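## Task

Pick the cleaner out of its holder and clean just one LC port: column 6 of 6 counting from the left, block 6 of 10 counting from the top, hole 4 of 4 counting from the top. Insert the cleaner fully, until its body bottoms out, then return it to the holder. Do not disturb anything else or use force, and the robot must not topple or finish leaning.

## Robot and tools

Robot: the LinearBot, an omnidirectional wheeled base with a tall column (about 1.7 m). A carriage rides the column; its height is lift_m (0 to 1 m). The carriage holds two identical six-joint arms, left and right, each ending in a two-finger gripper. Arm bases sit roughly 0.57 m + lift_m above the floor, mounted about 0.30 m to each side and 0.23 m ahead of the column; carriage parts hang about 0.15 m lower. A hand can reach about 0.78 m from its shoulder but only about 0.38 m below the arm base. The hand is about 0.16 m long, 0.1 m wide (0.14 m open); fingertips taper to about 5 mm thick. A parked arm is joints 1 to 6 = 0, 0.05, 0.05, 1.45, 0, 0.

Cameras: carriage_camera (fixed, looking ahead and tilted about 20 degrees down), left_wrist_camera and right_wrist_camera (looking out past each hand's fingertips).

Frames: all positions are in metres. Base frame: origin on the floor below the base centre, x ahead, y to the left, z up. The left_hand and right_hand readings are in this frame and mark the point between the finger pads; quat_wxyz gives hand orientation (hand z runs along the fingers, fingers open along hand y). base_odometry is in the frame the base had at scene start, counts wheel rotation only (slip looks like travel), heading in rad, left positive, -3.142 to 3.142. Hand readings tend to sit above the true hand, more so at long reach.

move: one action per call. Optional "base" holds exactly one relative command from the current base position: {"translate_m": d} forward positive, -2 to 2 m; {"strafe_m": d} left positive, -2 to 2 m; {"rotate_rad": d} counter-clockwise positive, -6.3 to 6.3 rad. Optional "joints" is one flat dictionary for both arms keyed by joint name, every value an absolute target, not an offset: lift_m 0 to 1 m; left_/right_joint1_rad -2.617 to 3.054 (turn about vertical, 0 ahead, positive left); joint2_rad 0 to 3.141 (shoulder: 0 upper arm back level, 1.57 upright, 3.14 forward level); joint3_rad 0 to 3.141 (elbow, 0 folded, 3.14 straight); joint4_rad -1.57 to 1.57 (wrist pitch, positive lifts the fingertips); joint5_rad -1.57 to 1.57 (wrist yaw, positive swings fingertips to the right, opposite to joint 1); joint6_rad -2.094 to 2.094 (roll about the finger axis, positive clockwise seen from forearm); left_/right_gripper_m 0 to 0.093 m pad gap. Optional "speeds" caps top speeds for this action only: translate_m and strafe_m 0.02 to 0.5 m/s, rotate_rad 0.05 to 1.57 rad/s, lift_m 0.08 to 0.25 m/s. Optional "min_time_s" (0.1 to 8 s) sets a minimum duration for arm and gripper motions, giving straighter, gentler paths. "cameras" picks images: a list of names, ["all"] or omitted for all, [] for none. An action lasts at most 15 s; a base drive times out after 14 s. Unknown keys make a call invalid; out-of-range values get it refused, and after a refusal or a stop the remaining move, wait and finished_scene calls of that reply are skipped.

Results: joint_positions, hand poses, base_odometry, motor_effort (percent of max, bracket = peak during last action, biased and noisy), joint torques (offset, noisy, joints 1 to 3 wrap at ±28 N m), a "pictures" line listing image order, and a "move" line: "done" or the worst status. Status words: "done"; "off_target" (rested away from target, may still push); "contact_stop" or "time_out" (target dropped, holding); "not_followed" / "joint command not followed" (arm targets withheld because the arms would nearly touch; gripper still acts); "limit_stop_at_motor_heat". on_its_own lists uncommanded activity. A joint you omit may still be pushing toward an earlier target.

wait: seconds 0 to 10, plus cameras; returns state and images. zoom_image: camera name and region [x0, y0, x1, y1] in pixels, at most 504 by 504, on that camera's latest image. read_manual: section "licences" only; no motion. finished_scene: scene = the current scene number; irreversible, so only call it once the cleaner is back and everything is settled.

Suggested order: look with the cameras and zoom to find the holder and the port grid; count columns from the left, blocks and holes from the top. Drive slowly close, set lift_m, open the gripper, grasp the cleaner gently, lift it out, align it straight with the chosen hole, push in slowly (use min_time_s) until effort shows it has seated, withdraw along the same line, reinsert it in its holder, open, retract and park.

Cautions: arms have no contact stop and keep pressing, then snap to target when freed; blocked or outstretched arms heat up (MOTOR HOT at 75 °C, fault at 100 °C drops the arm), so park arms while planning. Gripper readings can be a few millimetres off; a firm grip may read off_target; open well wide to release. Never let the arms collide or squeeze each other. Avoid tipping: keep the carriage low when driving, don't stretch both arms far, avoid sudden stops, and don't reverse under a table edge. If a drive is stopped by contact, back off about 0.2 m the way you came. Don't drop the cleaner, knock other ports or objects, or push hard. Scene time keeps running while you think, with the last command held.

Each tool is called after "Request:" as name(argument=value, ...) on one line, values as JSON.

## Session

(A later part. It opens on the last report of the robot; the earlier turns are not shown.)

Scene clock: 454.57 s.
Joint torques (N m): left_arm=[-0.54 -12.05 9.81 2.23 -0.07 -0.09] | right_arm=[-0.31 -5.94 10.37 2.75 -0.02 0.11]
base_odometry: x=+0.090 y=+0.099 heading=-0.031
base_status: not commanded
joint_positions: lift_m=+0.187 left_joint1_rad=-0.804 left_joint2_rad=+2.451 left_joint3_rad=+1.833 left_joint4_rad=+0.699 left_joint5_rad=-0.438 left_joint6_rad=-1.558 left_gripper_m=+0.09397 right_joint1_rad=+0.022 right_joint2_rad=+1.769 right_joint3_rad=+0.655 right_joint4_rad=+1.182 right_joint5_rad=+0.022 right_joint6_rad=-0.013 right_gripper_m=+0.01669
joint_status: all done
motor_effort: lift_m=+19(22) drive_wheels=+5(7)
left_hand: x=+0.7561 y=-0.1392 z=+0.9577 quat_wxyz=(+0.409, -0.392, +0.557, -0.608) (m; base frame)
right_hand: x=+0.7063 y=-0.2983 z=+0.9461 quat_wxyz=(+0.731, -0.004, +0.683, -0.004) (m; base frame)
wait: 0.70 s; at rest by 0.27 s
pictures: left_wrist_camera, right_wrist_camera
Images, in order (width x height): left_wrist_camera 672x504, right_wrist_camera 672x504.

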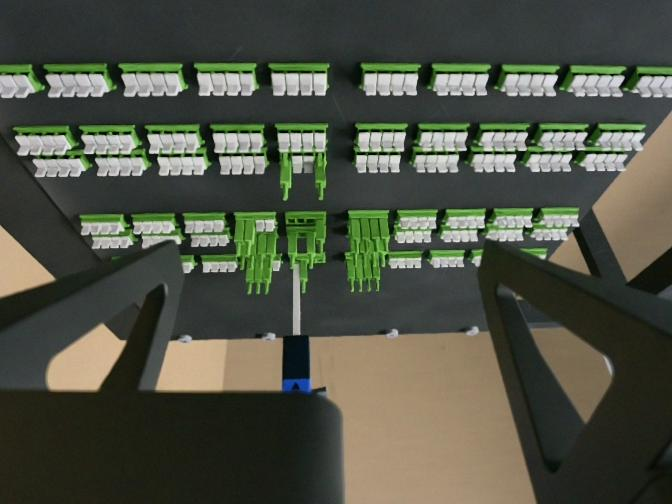

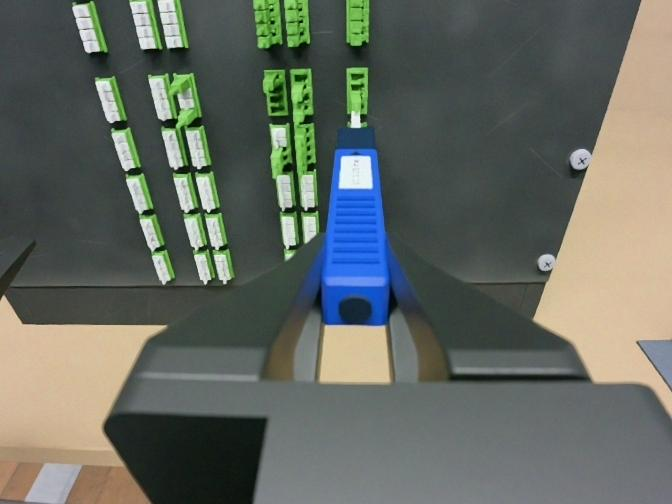

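Request:
move(joints={"right_joint2_rad": 1.7858}, min_time_s=1, cameras=[])

Request:
wait(seconds=0.7, cameras=["left_wrist_camera"])

Request:
zoom_image(camera="left_wrist_camera", region=[270, 240, 330, 300])

Scene clock: 461.03 s.
Joint torques (N m): left_arm=[-0.53 -12.16 9.89 2.22 -0.07 -0.11] | right_arm=[-0.35 -6.12 10.35 2.75 -0.03 0.11]
move: done
base_odometry: x=+0.090 y=+0.099 heading=-0.031
base_status: not commanded
joint_positions: lift_m=+0.187 left_joint1_rad=-0.804 left_joint2_rad=+2.451 left_joint3_rad=+1.833 left_joint4_rad=+0.699 left_joint5_rad=-0.438 left_joint6_rad=-1.558 left_gripper_m=+0.09397 right_joint1_rad=+0.022 right_joint2_rad=+1.773 right_joint3_rad=+0.655 right_joint4_rad=+1.182 right_joint5_rad=+0.022 right_joint6_rad=-0.013 right_gripper_m=+0.01669
joint_status: all done
motor_effort: lift_m=+19(22) drive_wheels=+6(8)
left_hand: x=+0.7561 y=-0.1392 z=+0.9577 quat_wxyz=(+0.409, -0.392, +0.557, -0.608) (m; base frame)
right_hand: x=+0.7066 y=-0.2983 z=+0.9442 quat_wxyz=(+0.729, -0.004, +0.684, -0.004) (m; base frame)
pictures: none
No camera images: "cameras" was empty.

Scene clock: 461.73 s.
Joint torques (N m): left_arm=[-0.49 -12.11 9.87 2.22 -0.05 -0.09] | right_arm=[-0.34 -6.15 10.35 2.75 -0.03 0.11]
base_odometry: x=+0.090 y=+0.099 heading=-0.031
base_status: not commanded
joint_positions: lift_m=+0.187 left_joint1_rad=-0.804 left_joint2_rad=+2.451 left_joint3_rad=+1.833 left_joint4_rad=+0.699 left_joint5_rad=-0.438 left_joint6_rad=-1.558 left_gripper_m=+0.09397 right_joint1_rad=+0.022 right_joint2_rad=+1.773 right_joint3_rad=+0.655 right_joint4_rad=+1.182 right_joint5_rad=+0.022 right_joint6_rad=-0.013 right_gripper_m=+0.01669
joint_status: all done
motor_effort: lift_m=+20(22) drive_wheels=+5(8)
left_hand: x=+0.7561 y=-0.1392 z=+0.9577 quat_wxyz=(+0.409, -0.392, +0.557, -0.608) (m; base frame)
right_hand: x=+0.7066 y=-0.2983 z=+0.9442 quat_wxyz=(+0.729, -0.004, +0.684, -0.004) (m; base frame)
wait: 0.70 s; at rest by 0.27 s
pictures: left_wrist_camera
Images, in order (width x height): left_wrist_camera 672x504.

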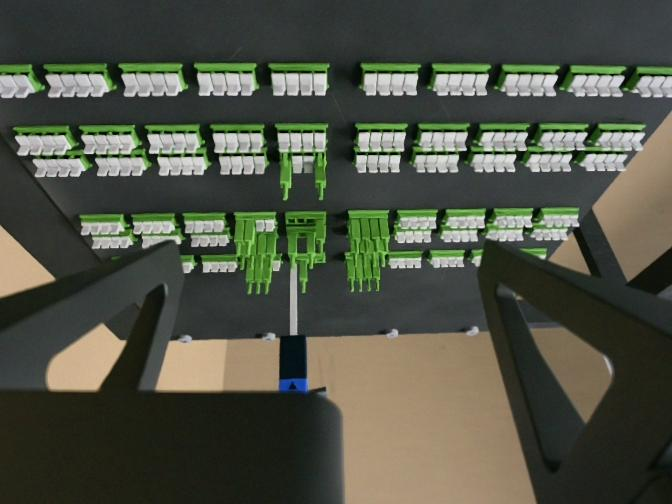

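Scaled by 8.400 from the camera's 672x504 image, which has a finer 960x720 frame.

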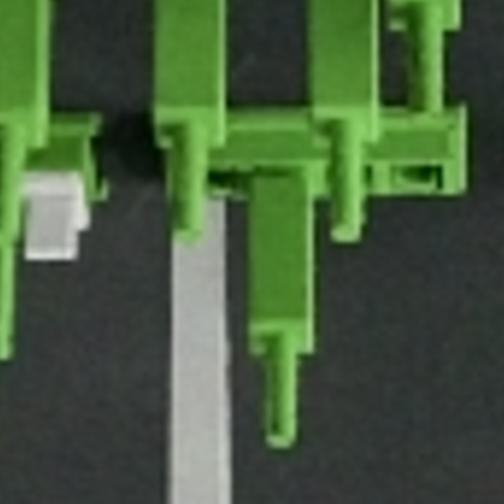

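Request:
move(joints={"right_joint3_rad": 0.6894}, min_time_s=1, cameras=[])

Request:
wait(seconds=0.7, cameras=["left_wrist_camera"])

Request:
zoom_image(camera="left_wrist_camera", region=[270, 240, 330, 300])

Scene clock: 466.53 s.
Joint torques (N m): left_arm=[-0.57 -12.12 9.92 2.21 -0.06 -0.09] | right_arm=[-0.34 -6.11 10.54 2.74 -0.03 0.11]
move: done
base_odometry: x=+0.090 y=+0.099 heading=-0.031
base_status: not commanded
joint_positions: lift_m=+0.187 left_joint1_rad=-0.804 left_joint2_rad=+2.451 left_joint3_rad=+1.833 left_joint4_rad=+0.699 left_joint5_rad=-0.438 left_joint6_rad=-1.558 left_gripper_m=+0.09397 right_joint1_rad=+0.022 right_joint2_rad=+1.773 right_joint3_rad=+0.655 right_joint4_rad=+1.182 right_joint5_rad=+0.022 right_joint6_rad=-0.013 right_gripper_m=+0.01669
joint_status: all done
motor_effort: lift_m=+19(21) drive_wheels=+5(7)
left_hand: x=+0.7561 y=-0.1392 z=+0.9577 quat_wxyz=(+0.409, -0.392, +0.557, -0.608) (m; base frame)
right_hand: x=+0.7066 y=-0.2983 z=+0.9442 quat_wxyz=(+0.729, -0.004, +0.684, -0.004) (m; base frame)
pictures: none
No camera images: "cameras" was empty.

Scene clock: 467.23 s.
Joint torques (N m): left_arm=[-0.49 -12.08 9.87 2.23 -0.05 -0.07] | right_arm=[-0.32 -6.13 10.54 2.75 -0.03 0.11]
base_odometry: x=+0.090 y=+0.099 heading=-0.031
base_status: not commanded
joint_positions: lift_m=+0.187 left_joint1_rad=-0.804 left_joint2_rad=+2.451 left_joint3_rad=+1.833 left_joint4_rad=+0.699 left_joint5_rad=-0.438 left_joint6_rad=-1.558 left_gripper_m=+0.09397 right_joint1_rad=+0.022 right_joint2_rad=+1.773 right_joint3_rad=+0.655 right_joint4_rad=+1.182 right_joint5_rad=+0.022 right_joint6_rad=-0.013 right_gripper_m=+0.01669
joint_status: all done
motor_effort: lift_m=+20(21) drive_wheels=+6(7)
left_hand: x=+0.7561 y=-0.1392 z=+0.9577 quat_wxyz=(+0.409, -0.392, +0.557, -0.608) (m; base frame)
right_hand: x=+0.7066 y=-0.2983 z=+0.9442 quat_wxyz=(+0.729, -0.004, +0.684, -0.004) (m; base frame)
wait: 0.70 s; at rest by 0.27 s
pictures: left_wrist_camera
Images, in order (width x height): left_wrist_camera 672x504.

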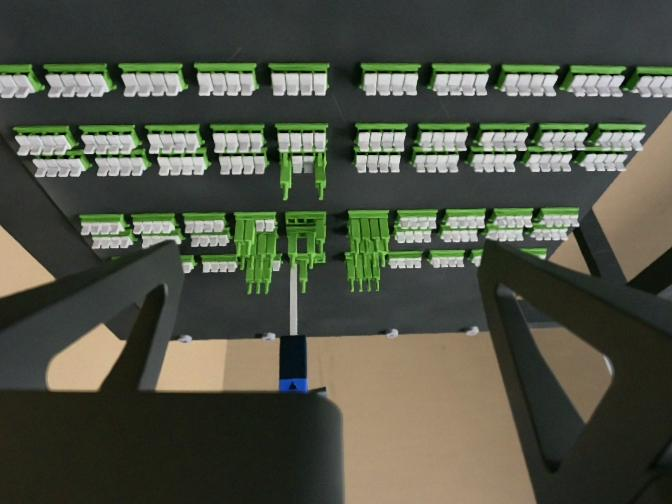

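Scaled by 8.400 from the camera's 672x504 image, which has a finer 960x720 frame.

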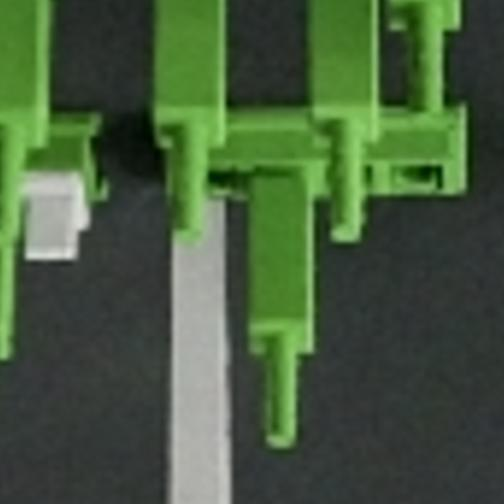

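Request:
move(joints={"right_joint3_rad": 0.6904}, min_time_s=1, cameras=[])

Request:
wait(seconds=0.7, cameras=["left_wrist_camera"])

Request:
zoom_image(camera="left_wrist_camera", region=[270, 240, 330, 300])

Scene clock: 474.40 s.
Joint torques (N m): left_arm=[-0.47 -12.12 9.78 2.22 -0.06 -0.08] | right_arm=[-0.34 -6.12 10.61 2.75 -0.02 0.11]
move: done
base_odometry: x=+0.090 y=+0.099 heading=-0.031
base_status: not commanded
joint_positions: lift_m=+0.187 left_joint1_rad=-0.804 left_joint2_rad=+2.451 left_joint3_rad=+1.833 left_joint4_rad=+0.699 left_joint5_rad=-0.438 left_joint6_rad=-1.558 left_gripper_m=+0.09397 right_joint1_rad=+0.022 right_joint2_rad=+1.773 right_joint3_rad=+0.655 right_joint4_rad=+1.182 right_joint5_rad=+0.022 right_joint6_rad=-0.013 right_gripper_m=+0.01669
joint_status: all done
motor_effort: lift_m=+21(22) drive_wheels=+5(7)
left_hand: x=+0.7561 y=-0.1392 z=+0.9577 quat_wxyz=(+0.409, -0.392, +0.557, -0.608) (m; base frame)
right_hand: x=+0.7066 y=-0.2983 z=+0.9442 quat_wxyz=(+0.729, -0.004, +0.684, -0.004) (m; base frame)
pictures: none
No camera images: "cameras" was empty.

Scene clock: 475.10 s.
Joint torques (N m): left_arm=[-0.57 -12.1 9.89 2.23 -0.06 -0.09] | right_arm=[-0.34 -6.13 10.61 2.75 -0.02 0.11]
base_odometry: x=+0.090 y=+0.099 heading=-0.031
base_status: not commanded
joint_positions: lift_m=+0.187 left_joint1_rad=-0.804 left_joint2_rad=+2.451 left_joint3_rad=+1.833 left_joint4_rad=+0.699 left_joint5_rad=-0.438 left_joint6_rad=-1.558 left_gripper_m=+0.09397 right_joint1_rad=+0.022 right_joint2_rad=+1.773 right_joint3_rad=+0.655 right_joint4_rad=+1.182 right_joint5_rad=+0.022 right_joint6_rad=-0.013 right_gripper_m=+0.01669
joint_status: all done
motor_effort: lift_m=+19(22) drive_wheels=+6(7)
left_hand: x=+0.7561 y=-0.1392 z=+0.9577 quat_wxyz=(+0.409, -0.392, +0.557, -0.608) (m; base frame)
right_hand: x=+0.7066 y=-0.2983 z=+0.9442 quat_wxyz=(+0.729, -0.004, +0.684, -0.004) (m; base frame)
wait: 0.70 s; at rest by 0.27 s
pictures: left_wrist_camera
Images, in order (width x height): left_wrist_camera 672x504.

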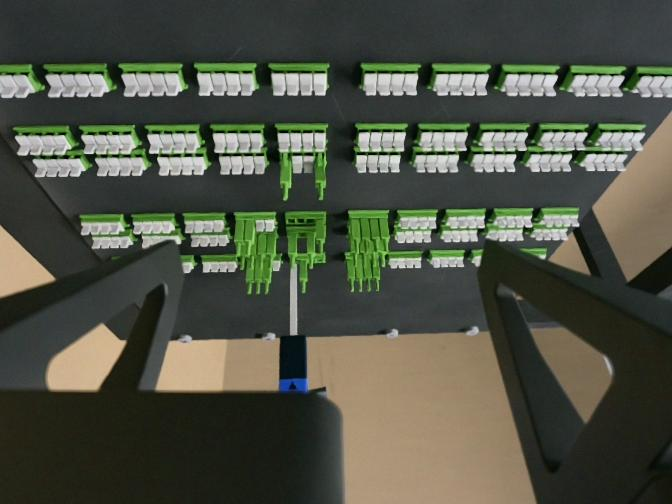

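Scaled by 8.400 from the camera's 672x504 image, which has a finer 960x720 frame.

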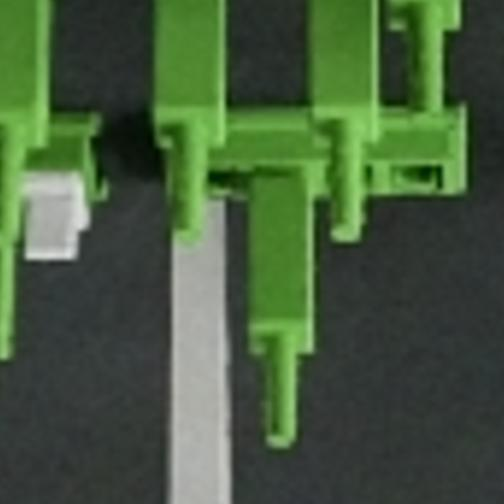

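Request:
move(joints={"right_joint3_rad": 0.688, "lift_m": 0.188}, min_time_s=1, speeds={"lift_m": 0.08}, cameras=[])

Request:
wait(seconds=1, cameras=["left_wrist_camera", "right_wrist_camera"])

Request:
zoom_image(camera="left_wrist_camera", region=[270, 240, 330, 300])

Scene clock: 480.40 s.
Joint torques (N m): left_arm=[-0.47 -12.15 9.83 2.21 -0.08 -0.07] | right_arm=[-0.32 -6.23 9.94 2.75 -0.03 0.11]
move: done
base_odometry: x=+0.090 y=+0.099 heading=-0.031
base_status: not commanded
joint_positions: lift_m=+0.188 left_joint1_rad=-0.804 left_joint2_rad=+2.451 left_joint3_rad=+1.833 left_joint4_rad=+0.699 left_joint5_rad=-0.438 left_joint6_rad=-1.558 left_gripper_m=+0.09397 right_joint1_rad=+0.022 right_joint2_rad=+1.774 right_joint3_rad=+0.660 right_joint4_rad=+1.182 right_joint5_rad=+0.022 right_joint6_rad=-0.013 right_gripper_m=+0.01669
joint_status: all done
motor_effort: lift_m=+23(27) drive_wheels=+4(7)
left_hand: x=+0.7561 y=-0.1392 z=+0.9581 quat_wxyz=(+0.409, -0.392, +0.557, -0.608) (m; base frame)
right_hand: x=+0.7075 y=-0.2983 z=+0.9462 quat_wxyz=(+0.731, -0.004, +0.683, -0.004) (m; base frame)
pictures: none
No camera images: "cameras" was empty.

Scene clock: 481.40 s.
Joint torques (N m): left_arm=[-0.54 -12.11 9.83 2.23 -0.04 -0.09] | right_arm=[-0.31 -6.2 9.95 2.76 -0.03 0.11]
base_odometry: x=+0.090 y=+0.099 heading=-0.031
base_status: not commanded
joint_positions: lift_m=+0.188 left_joint1_rad=-0.804 left_joint2_rad=+2.451 left_joint3_rad=+1.833 left_joint4_rad=+0.699 left_joint5_rad=-0.438 left_joint6_rad=-1.558 left_gripper_m=+0.09397 right_joint1_rad=+0.022 right_joint2_rad=+1.774 right_joint3_rad=+0.660 right_joint4_rad=+1.182 right_joint5_rad=+0.022 right_joint6_rad=-0.013 right_gripper_m=+0.01669
joint_status: all done
motor_effort: lift_m=+24(27) drive_wheels=+6(7)
left_hand: x=+0.7561 y=-0.1392 z=+0.9581 quat_wxyz=(+0.409, -0.392, +0.557, -0.608) (m; base frame)
right_hand: x=+0.7075 y=-0.2983 z=+0.9462 quat_wxyz=(+0.731, -0.004, +0.683, -0.004) (m; base frame)
wait: 1.00 s; at rest by 0.27 s
pictures: left_wrist_camera, right_wrist_camera
Images, in order (width x height): left_wrist_camera 672x504, right_wrist_camera 672x504.

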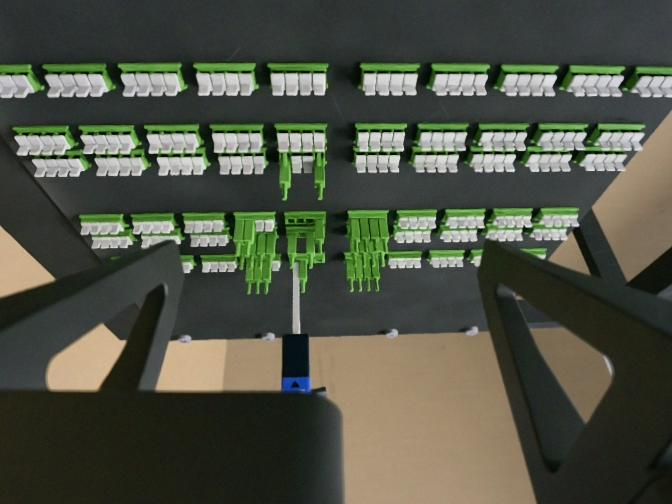

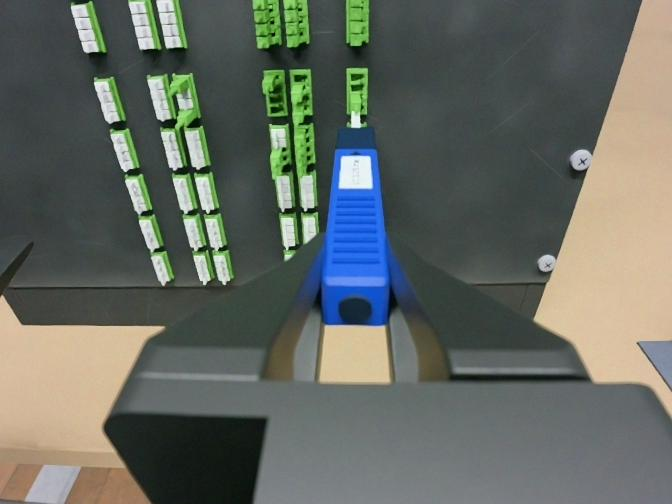

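Scaled by 8.400 from the camera's 672x504 image, which has a finer 960x720 frame.

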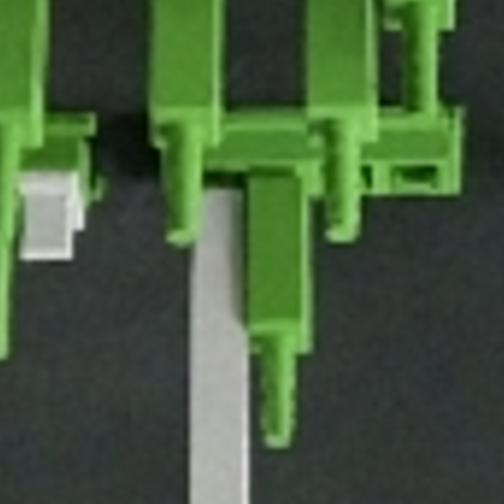

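Request:
move(joints={"lift_m": 0.187}, speeds={"lift_m": 0.08}, cameras=[])

Request:
wait(seconds=1, cameras=["left_wrist_camera", "right_wrist_camera"])

Request:
zoom_image(camera="left_wrist_camera", region=[270, 240, 330, 300])

Scene clock: 489.77 s.
Joint torques (N m): left_arm=[-0.53 -12.11 9.87 2.22 -0.05 -0.09] | right_arm=[-0.35 -6.35 9.95 2.77 -0.03 0.11]
move: done
base_odometry: x=+0.090 y=+0.099 heading=-0.031
base_status: not commanded
joint_positions: lift_m=+0.187 left_joint1_rad=-0.804 left_joint2_rad=+2.451 left_joint3_rad=+1.833 left_joint4_rad=+0.699 left_joint5_rad=-0.438 left_joint6_rad=-1.558 left_gripper_m=+0.09397 right_joint1_rad=+0.022 right_joint2_rad=+1.775 right_joint3_rad=+0.660 right_joint4_rad=+1.181 right_joint5_rad=+0.022 right_joint6_rad=-0.013 right_gripper_m=+0.01669
joint_status: all done
motor_effort: lift_m=+22(22) drive_wheels=+6(7)
left_hand: x=+0.7561 y=-0.1392 z=+0.9576 quat_wxyz=(+0.409, -0.392, +0.557, -0.608) (m; base frame)
right_hand: x=+0.7076 y=-0.2983 z=+0.9449 quat_wxyz=(+0.730, -0.004, +0.684, -0.004) (m; base frame)
pictures: none
No camera images: "cameras" was empty.

Scene clock: 490.77 s.
Joint torques (N m): left_arm=[-0.51 -12.14 9.84 2.23 -0.04 -0.1] | right_arm=[-0.32 -6.32 9.96 2.75 -0.02 0.11]
base_odometry: x=+0.090 y=+0.099 heading=-0.031
base_status: not commanded
joint_positions: lift_m=+0.187 left_joint1_rad=-0.804 left_joint2_rad=+2.451 left_joint3_rad=+1.833 left_joint4_rad=+0.699 left_joint5_rad=-0.438 left_joint6_rad=-1.558 left_gripper_m=+0.09397 right_joint1_rad=+0.022 right_joint2_rad=+1.775 right_joint3_rad=+0.660 right_joint4_rad=+1.181 right_joint5_rad=+0.022 right_joint6_rad=-0.013 right_gripper_m=+0.01669
joint_status: all done
motor_effort: lift_m=+22(22) drive_wheels=+5(7)
left_hand: x=+0.7561 y=-0.1392 z=+0.9576 quat_wxyz=(+0.409, -0.392, +0.557, -0.608) (m; base frame)
right_hand: x=+0.7076 y=-0.2983 z=+0.9449 quat_wxyz=(+0.730, -0.004, +0.684, -0.004) (m; base frame)
wait: 1.00 s; at rest by 0.27 s
pictures: left_wrist_camera, right_wrist_camera
Images, in order (width x height): left_wrist_camera 672x504, right_wrist_camera 672x504.

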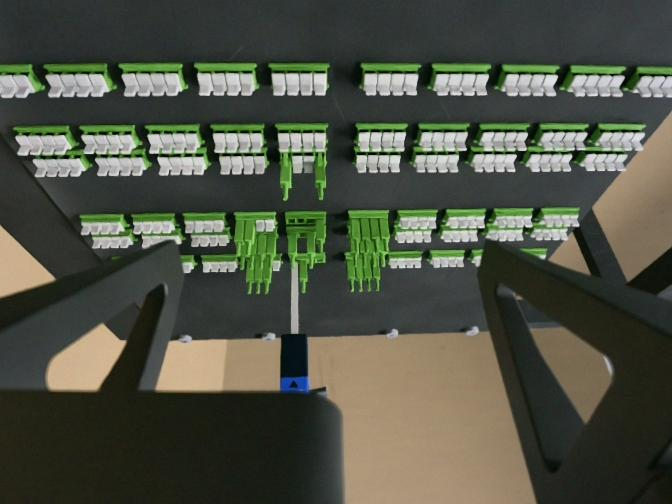

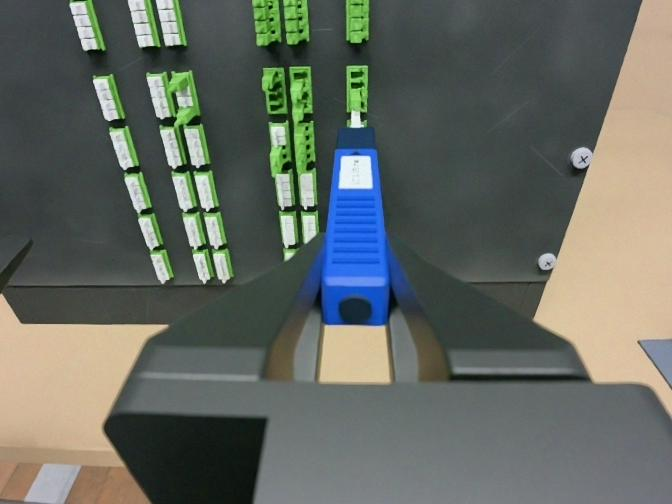

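Scaled by 8.400 from the camera's 672x504 image, which has a finer 960x720 frame.

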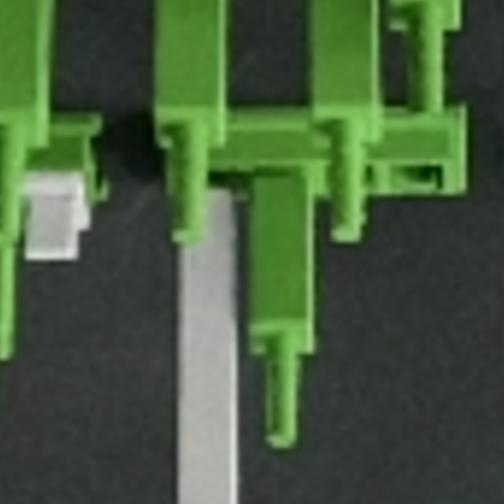

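Request:
zoom_image(camera="right_wrist_camera", region=[344, 92, 374, 122])

Request:
zoom_image(camera="right_wrist_camera", region=[344, 62, 374, 92])

Request:
zoom_image(camera="left_wrist_camera", region=[280, 250, 310, 280])

Scaled by 16.800 from the camera's 672x504 image, which has a finer 960x720 frame.

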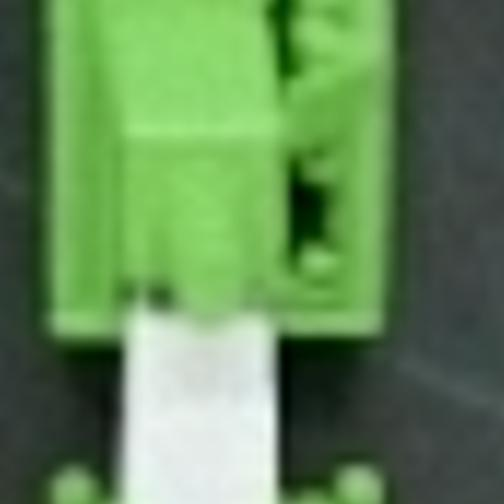

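Scaled by 16.800 from the camera's 672x504 image, which has a finer 960x720 frame.

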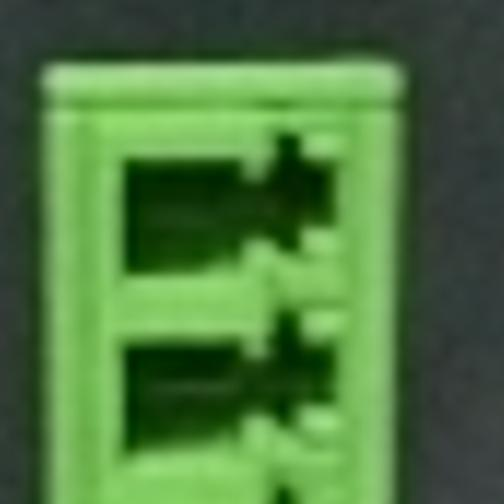

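Scaled by 16.800 from the camera's 672x504 image, which has a finer 960x720 frame.

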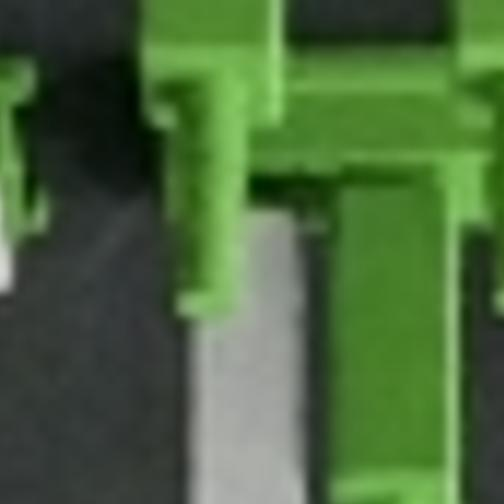

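Request:
move(joints={"right_joint2_rad": 1.7925, "right_joint3_rad": 0.6985}, min_time_s=1.5, cameras=[])

Request:
wait(seconds=0.7, cameras=["left_wrist_camera", "right_wrist_camera"])

Request:
zoom_image(camera="left_wrist_camera", region=[270, 240, 330, 300])

Request:
zoom_image(camera="right_wrist_camera", region=[344, 92, 374, 122])

Scene clock: 502.67 s.
Joint torques (N m): left_arm=[-0.51 -12.08 9.88 2.21 -0.04 -0.09] | right_arm=[-0.32 -6.17 10.37 2.76 -0.02 0.11]
move: done
base_odometry: x=+0.090 y=+0.099 heading=-0.031
base_status: not commanded
joint_positions: lift_m=+0.187 left_joint1_rad=-0.804 left_joint2_rad=+2.451 left_joint3_rad=+1.833 left_joint4_rad=+0.699 left_joint5_rad=-0.438 left_joint6_rad=-1.558 left_gripper_m=+0.09397 right_joint1_rad=+0.022 right_joint2_rad=+1.779 right_joint3_rad=+0.666 right_joint4_rad=+1.181 right_joint5_rad=+0.022 right_joint6_rad=-0.013 right_gripper_m=+0.01669
joint_status: all done
motor_effort: lift_m=+19(22) drive_wheels=+5(8)
left_hand: x=+0.7561 y=-0.1392 z=+0.9576 quat_wxyz=(+0.409, -0.392, +0.557, -0.608) (m; base frame)
right_hand: x=+0.7090 y=-0.2983 z=+0.9454 quat_wxyz=(+0.731, -0.004, +0.683, -0.004) (m; base frame)
pictures: none
No camera images: "cameras" was empty.

Scene clock: 503.37 s.
Joint torques (N m): left_arm=[-0.42 -12.11 9.85 2.21 -0.07 -0.09] | right_arm=[-0.32 -6.16 10.39 2.76 -0.03 0.11]
base_odometry: x=+0.090 y=+0.099 heading=-0.031
base_status: not commanded
joint_positions: lift_m=+0.187 left_joint1_rad=-0.804 left_joint2_rad=+2.451 left_joint3_rad=+1.833 left_joint4_rad=+0.699 left_joint5_rad=-0.438 left_joint6_rad=-1.558 left_gripper_m=+0.09397 right_joint1_rad=+0.022 right_joint2_rad=+1.779 right_joint3_rad=+0.666 right_joint4_rad=+1.181 right_joint5_rad=+0.022 right_joint6_rad=-0.013 right_gripper_m=+0.01669
joint_status: all done
motor_effort: lift_m=+21(22) drive_wheels=+7(8)
left_hand: x=+0.7561 y=-0.1392 z=+0.9576 quat_wxyz=(+0.409, -0.392, +0.557, -0.608) (m; base frame)
right_hand: x=+0.7090 y=-0.2983 z=+0.9454 quat_wxyz=(+0.731, -0.004, +0.683, -0.004) (m; base frame)
wait: 0.70 s; at rest by 0.27 s
pictures: left_wrist_camera, right_wrist_camera
Images, in order (width x height): left_wrist_camera 672x504, right_wrist_camera 672x504.

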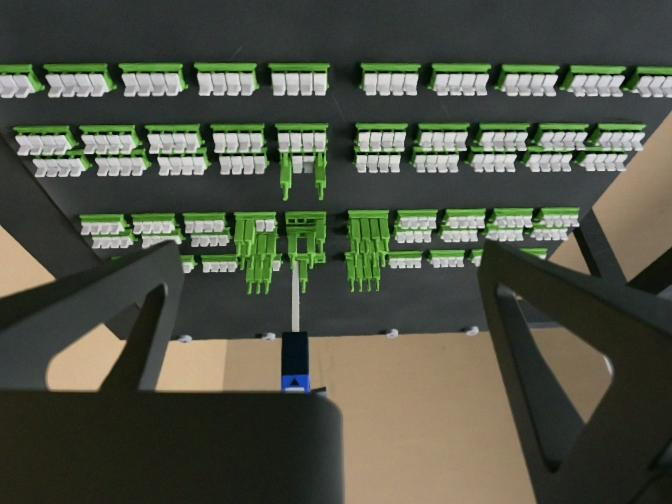

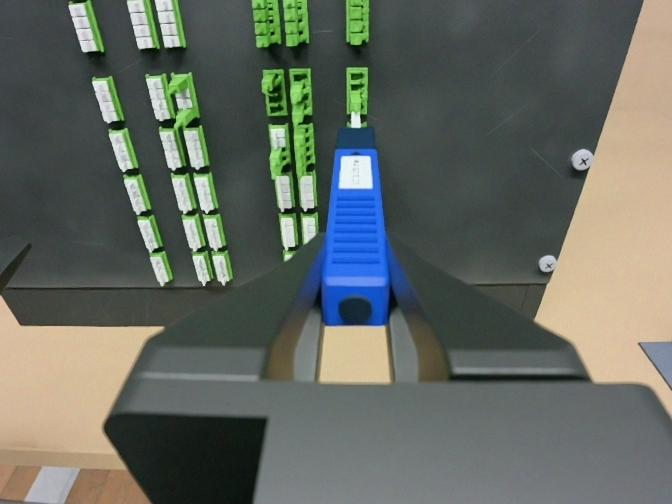

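Scaled by 8.400 from the camera's 672x504 image, which has a finer 960x720 frame.

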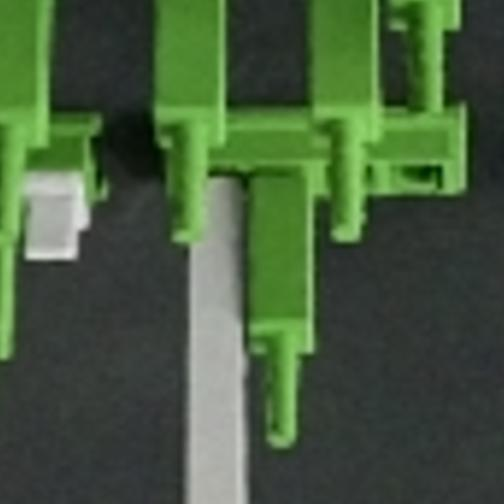

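Scaled by 16.800 from the camera's 672x504 image, which has a finer 960x720 frame.

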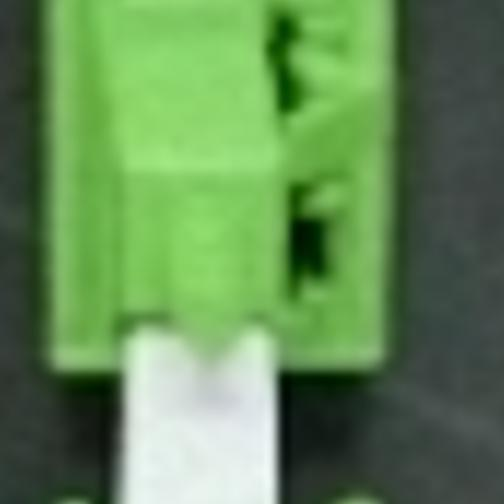

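Request:
move(joints={"lift_m": 0.1865}, speeds={"lift_m": 0.08}, cameras=[])

Request:
wait(seconds=1, cameras=["left_wrist_camera", "right_wrist_camera"])

Request:
zoom_image(camera="left_wrist_camera", region=[270, 240, 330, 300])

Request:
zoom_image(camera="right_wrist_camera", region=[344, 92, 374, 122])

Scene clock: 509.43 s.
Joint torques (N m): left_arm=[-0.51 -12.16 9.88 2.22 -0.08 -0.08] | right_arm=[-0.34 -6.27 10.36 2.75 -0.03 0.11]
move: done
base_odometry: x=+0.090 y=+0.099 heading=-0.031
base_status: not commanded
joint_positions: lift_m=+0.187 left_joint1_rad=-0.804 left_joint2_rad=+2.451 left_joint3_rad=+1.833 left_joint4_rad=+0.699 left_joint5_rad=-0.438 left_joint6_rad=-1.558 left_gripper_m=+0.09397 right_joint1_rad=+0.022 right_joint2_rad=+1.780 right_joint3_rad=+0.666 right_joint4_rad=+1.181 right_joint5_rad=+0.022 right_joint6_rad=-0.013 right_gripper_m=+0.01669
joint_status: all done
motor_effort: lift_m=+19(21) drive_wheels=+6(7)
left_hand: x=+0.7561 y=-0.1392 z=+0.9573 quat_wxyz=(+0.409, -0.392, +0.556, -0.608) (m; base frame)
right_hand: x=+0.7091 y=-0.2983 z=+0.9448 quat_wxyz=(+0.730, -0.004, +0.683, -0.004) (m; base frame)
pictures: none
No camera images: "cameras" was empty.

Scene clock: 510.43 s.
Joint torques (N m): left_arm=[-0.51 -12.12 9.84 2.22 -0.06 -0.1] | right_arm=[-0.32 -6.26 10.37 2.76 -0.02 0.11]
base_odometry: x=+0.090 y=+0.099 heading=-0.031
base_status: not commanded
joint_positions: lift_m=+0.187 left_joint1_rad=-0.804 left_joint2_rad=+2.451 left_joint3_rad=+1.833 left_joint4_rad=+0.699 left_joint5_rad=-0.438 left_joint6_rad=-1.558 left_gripper_m=+0.09397 right_joint1_rad=+0.022 right_joint2_rad=+1.780 right_joint3_rad=+0.666 right_joint4_rad=+1.181 right_joint5_rad=+0.022 right_joint6_rad=-0.013 right_gripper_m=+0.01669
joint_status: all done
motor_effort: lift_m=+20(21) drive_wheels=+5(7)
left_hand: x=+0.7561 y=-0.1392 z=+0.9573 quat_wxyz=(+0.409, -0.392, +0.556, -0.608) (m; base frame)
right_hand: x=+0.7091 y=-0.2983 z=+0.9448 quat_wxyz=(+0.730, -0.004, +0.683, -0.004) (m; base frame)
wait: 1.00 s; at rest by 0.27 s
pictures: left_wrist_camera, right_wrist_camera
Images, in order (width x height): left_wrist_camera 672x504, right_wrist_camera 672x504.

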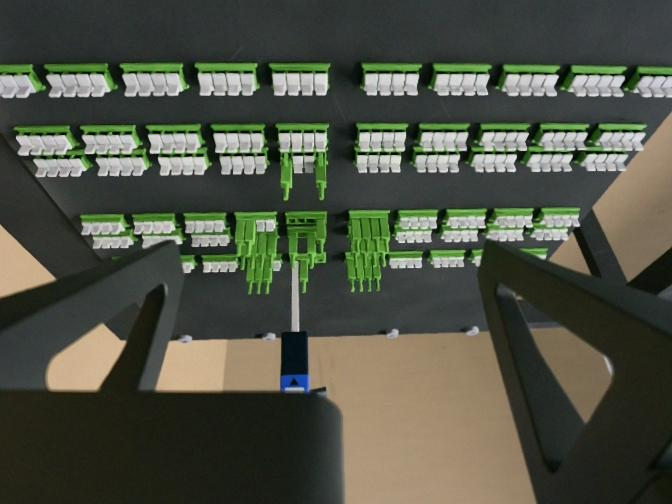

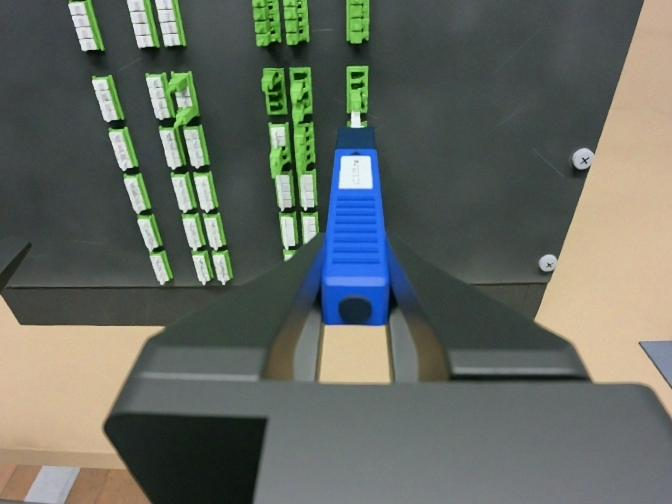

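Scaled by 8.400 from the camera's 672x504 image, which has a finer 960x720 frame.

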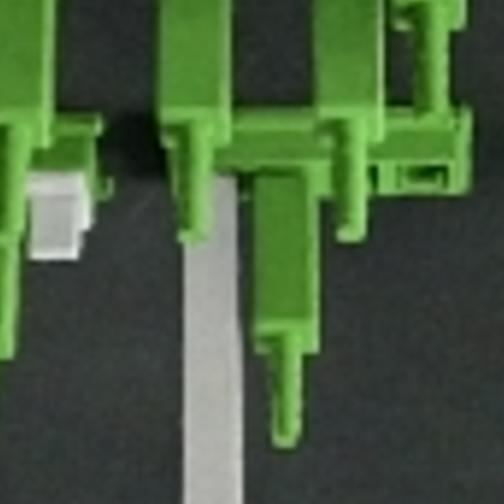

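Scaled by 16.800 from the camera's 672x504 image, which has a finer 960x720 frame.

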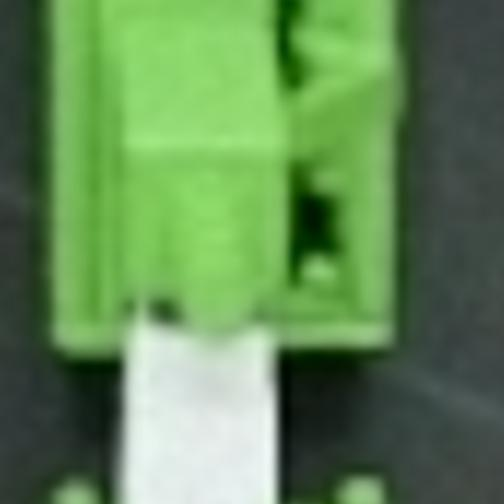

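Request:
zoom_image(camera="left_wrist_camera", region=[280, 250, 310, 280])

Scaled by 16.800 from the camera's 672x504 image, which has a finer 960x720 frame.

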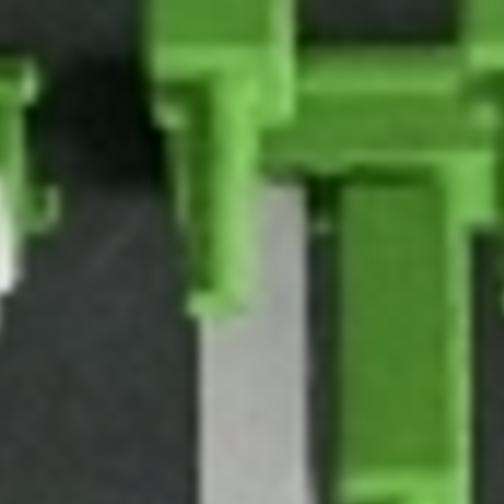

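Request:
zoom_image(camera="left_wrist_camera", region=[300, 250, 330, 280])

Scaled by 16.800 from the camera's 672x504 image, which has a finer 960x720 frame.

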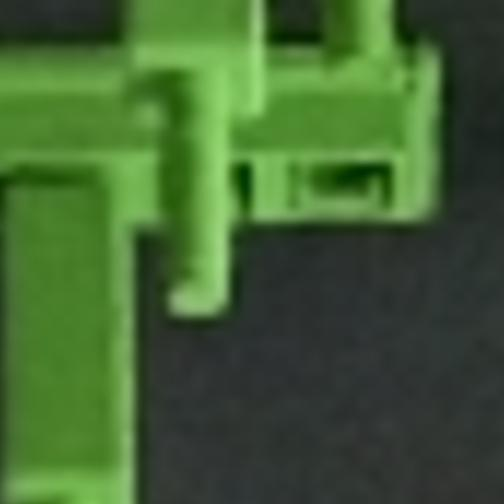

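Request:
move(joints={"right_joint2_rad": 1.7985, "right_joint3_rad": 0.7045}, min_time_s=1, cameras=[])

Request:
wait(seconds=0.7, cameras=["left_wrist_camera", "right_wrist_camera"])

Request:
zoom_image(camera="left_wrist_camera", region=[280, 250, 310, 280])

Request:
zoom_image(camera="right_wrist_camera", region=[344, 92, 374, 122])

Scene clock: 581.63 s.
Joint torques (N m): left_arm=[-0.51 -12.12 9.83 2.23 -0.05 -0.08] | right_arm=[-0.32 -5.94 10.8 2.75 -0.03 0.11]
move: done
base_odometry: x=+0.090 y=+0.099 heading=-0.031
base_status: not commanded
joint_positions: lift_m=+0.187 left_joint1_rad=-0.804 left_joint2_rad=+2.451 left_joint3_rad=+1.833 left_joint4_rad=+0.699 left_joint5_rad=-0.438 left_joint6_rad=-1.558 left_gripper_m=+0.09397 right_joint1_rad=+0.022 right_joint2_rad=+1.782 right_joint3_rad=+0.668 right_joint4_rad=+1.181 right_joint5_rad=+0.022 right_joint6_rad=-0.013 right_gripper_m=+0.01669
joint_status: all done
motor_effort: lift_m=+20(21) drive_wheels=+5(7)
left_hand: x=+0.7561 y=-0.1392 z=+0.9573 quat_wxyz=(+0.409, -0.392, +0.556, -0.608) (m; base frame)
right_hand: x=+0.7096 y=-0.2982 z=+0.9445 quat_wxyz=(+0.730, -0.004, +0.683, -0.004) (m; base frame)
pictures: none
No camera images: "cameras" was empty.

Scene clock: 582.33 s.
Joint torques (N m): left_arm=[-0.55 -12.16 9.87 2.22 -0.06 -0.08] | right_arm=[-0.32 -5.96 10.78 2.75 -0.03 0.12]
base_odometry: x=+0.090 y=+0.099 heading=-0.031
base_status: not commanded
joint_positions: lift_m=+0.187 left_joint1_rad=-0.804 left_joint2_rad=+2.451 left_joint3_rad=+1.833 left_joint4_rad=+0.699 left_joint5_rad=-0.438 left_joint6_rad=-1.558 left_gripper_m=+0.09397 right_joint1_rad=+0.022 right_joint2_rad=+1.782 right_joint3_rad=+0.668 right_joint4_rad=+1.181 right_joint5_rad=+0.022 right_joint6_rad=-0.013 right_gripper_m=+0.01669
joint_status: all done
motor_effort: lift_m=+20(21) drive_wheels=+5(7)
left_hand: x=+0.7561 y=-0.1392 z=+0.9573 quat_wxyz=(+0.409, -0.392, +0.556, -0.608) (m; base frame)
right_hand: x=+0.7096 y=-0.2982 z=+0.9445 quat_wxyz=(+0.730, -0.004, +0.683, -0.004) (m; base frame)
wait: 0.70 s; at rest by 0.27 s
pictures: left_wrist_camera, right_wrist_camera
Images, in order (width x height): left_wrist_camera 672x504, right_wrist_camera 672x504.

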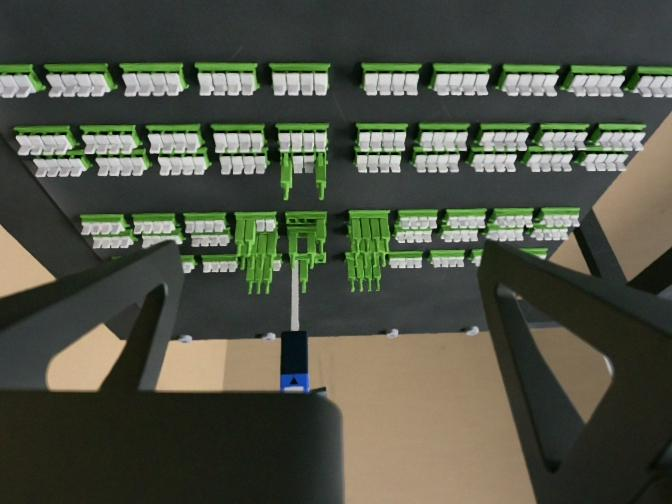

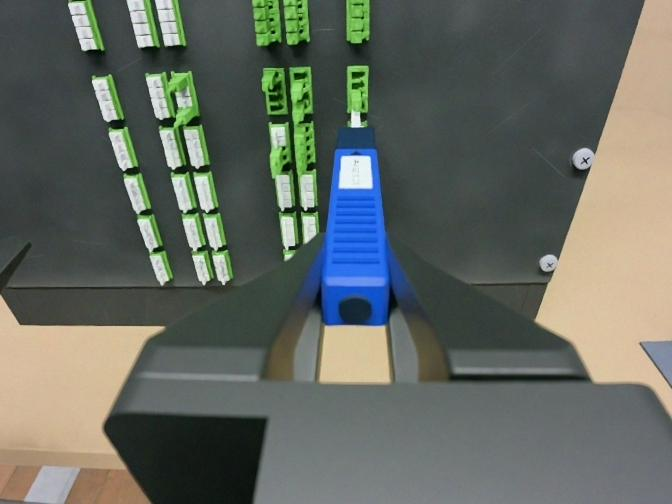

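Scaled by 16.800 from the camera's 672x504 image, which has a finer 960x720 frame.

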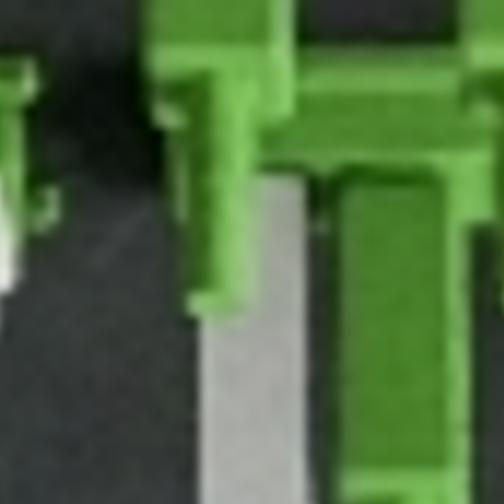

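Scaled by 16.800 from the camera's 672x504 image, which has a finer 960x720 frame.

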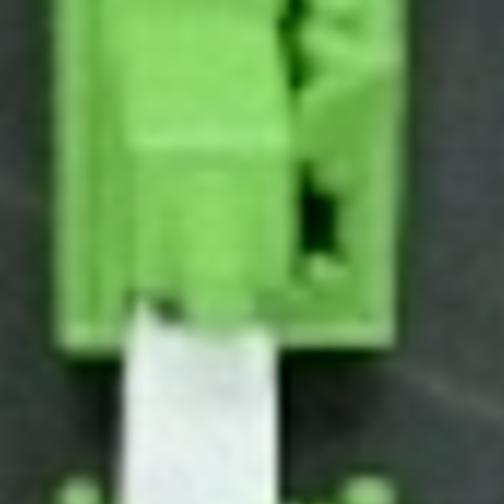

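Request:
zoom_image(camera="right_wrist_camera", region=[340, 64, 376, 124])

Request:
zoom_image(camera="right_wrist_camera", region=[344, 62, 374, 92])

Scaled by 8.400 from the camera's 672x504 image, which has a finer 960x720 frame.

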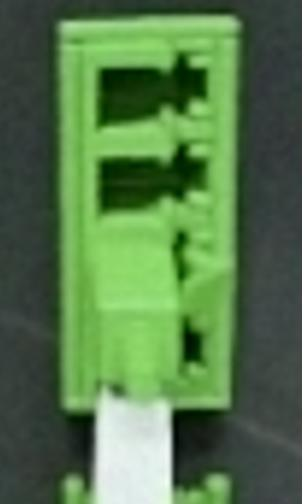

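Scaled by 16.800 from the camera's 672x504 image, which has a finer 960x720 frame.

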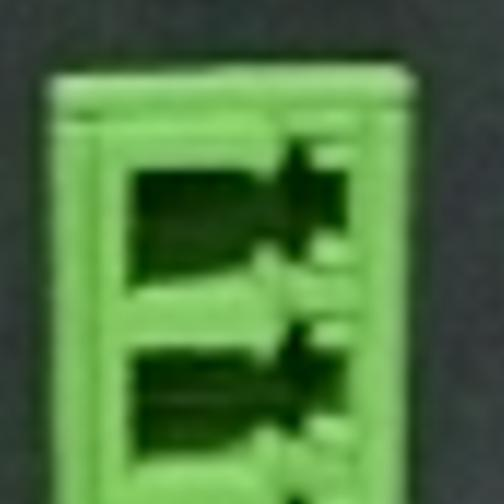

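Request:
move(joints={"right_joint2_rad": 1.8015, "right_joint3_rad": 0.7075}, min_time_s=0.5, cameras=[])

Request:
wait(seconds=0.7, cameras=["left_wrist_camera", "right_wrist_camera"])

Request:
zoom_image(camera="left_wrist_camera", region=[280, 250, 310, 280])

Request:
zoom_image(camera="right_wrist_camera", region=[340, 64, 376, 124])

Scene clock: 601.17 s.
Joint torques (N m): left_arm=[-0.5 -12.11 9.84 2.21 -0.06 -0.08] | right_arm=[-0.32 -5.93 11.06 2.72 -0.02 0.11]
move: done
base_odometry: x=+0.090 y=+0.099 heading=-0.031
base_status: not commanded
joint_positions: lift_m=+0.187 left_joint1_rad=-0.804 left_joint2_rad=+2.451 left_joint3_rad=+1.833 left_joint4_rad=+0.699 left_joint5_rad=-0.438 left_joint6_rad=-1.558 left_gripper_m=+0.09397 right_joint1_rad=+0.022 right_joint2_rad=+1.785 right_joint3_rad=+0.668 right_joint4_rad=+1.185 right_joint5_rad=+0.022 right_joint6_rad=-0.013 right_gripper_m=+0.01669
joint_status: all done
motor_effort: lift_m=+19(22) drive_wheels=+6(7)
left_hand: x=+0.7561 y=-0.1392 z=+0.9573 quat_wxyz=(+0.409, -0.392, +0.556, -0.608) (m; base frame)
right_hand: x=+0.7097 y=-0.2982 z=+0.9443 quat_wxyz=(+0.731, -0.004, +0.683, -0.004) (m; base frame)
pictures: none
No camera images: "cameras" was empty.

Scene clock: 601.87 s.
Joint torques (N m): left_arm=[-0.47 -12.12 9.87 2.21 -0.06 -0.07] | right_arm=[-0.32 -5.91 11.07 2.72 -0.02 0.11]
base_odometry: x=+0.090 y=+0.099 heading=-0.031
base_status: not commanded
joint_positions: lift_m=+0.187 left_joint1_rad=-0.804 left_joint2_rad=+2.451 left_joint3_rad=+1.833 left_joint4_rad=+0.699 left_joint5_rad=-0.438 left_joint6_rad=-1.558 left_gripper_m=+0.09397 right_joint1_rad=+0.022 right_joint2_rad=+1.785 right_joint3_rad=+0.668 right_joint4_rad=+1.185 right_joint5_rad=+0.022 right_joint6_rad=-0.013 right_gripper_m=+0.01669
joint_status: all done
motor_effort: lift_m=+18(22) drive_wheels=+5(7)
left_hand: x=+0.7561 y=-0.1392 z=+0.9573 quat_wxyz=(+0.409, -0.392, +0.556, -0.608) (m; base frame)
right_hand: x=+0.7097 y=-0.2982 z=+0.9443 quat_wxyz=(+0.731, -0.004, +0.683, -0.004) (m; base frame)
wait: 0.70 s; at rest by 0.27 s
pictures: left_wrist_camera, right_wrist_camera
Images, in order (width x height): left_wrist_camera 672x504, right_wrist_camera 672x504.

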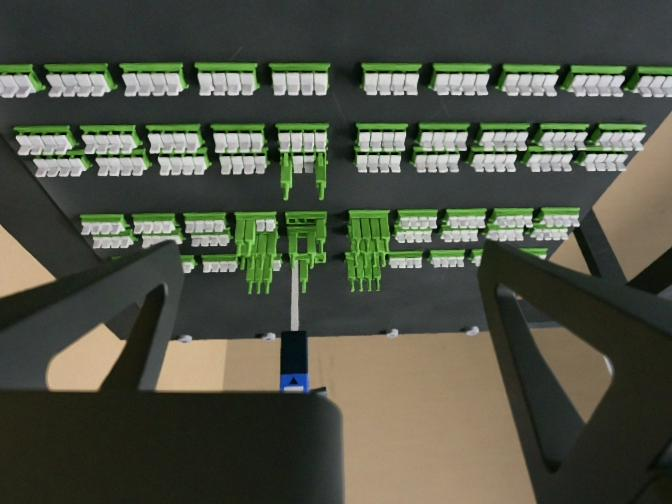

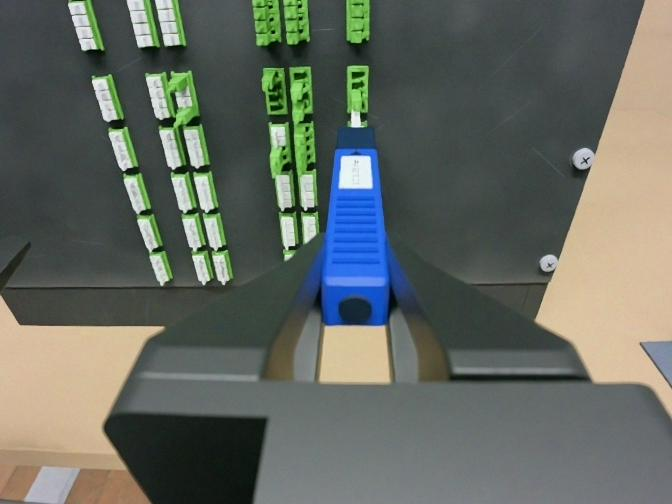

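Scaled by 16.800 from the camera's 672x504 image, which has a finer 960x720 frame.

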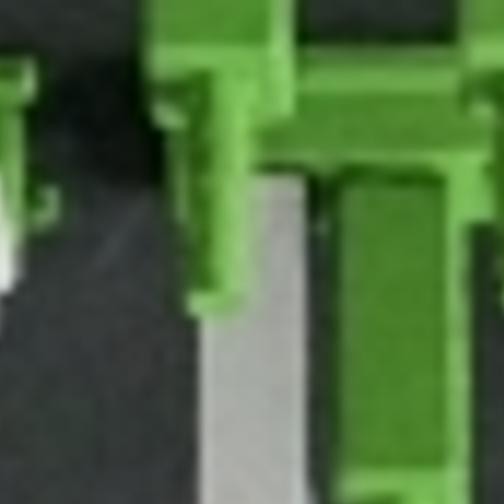

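Scaled by 8.400 from the camera's 672x504 image, which has a finer 960x720 frame.

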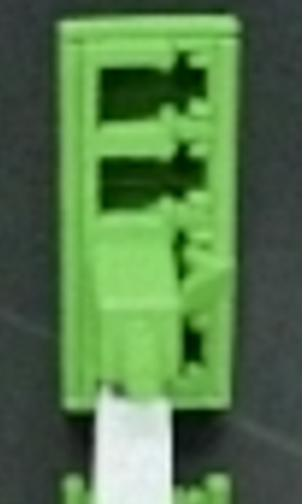

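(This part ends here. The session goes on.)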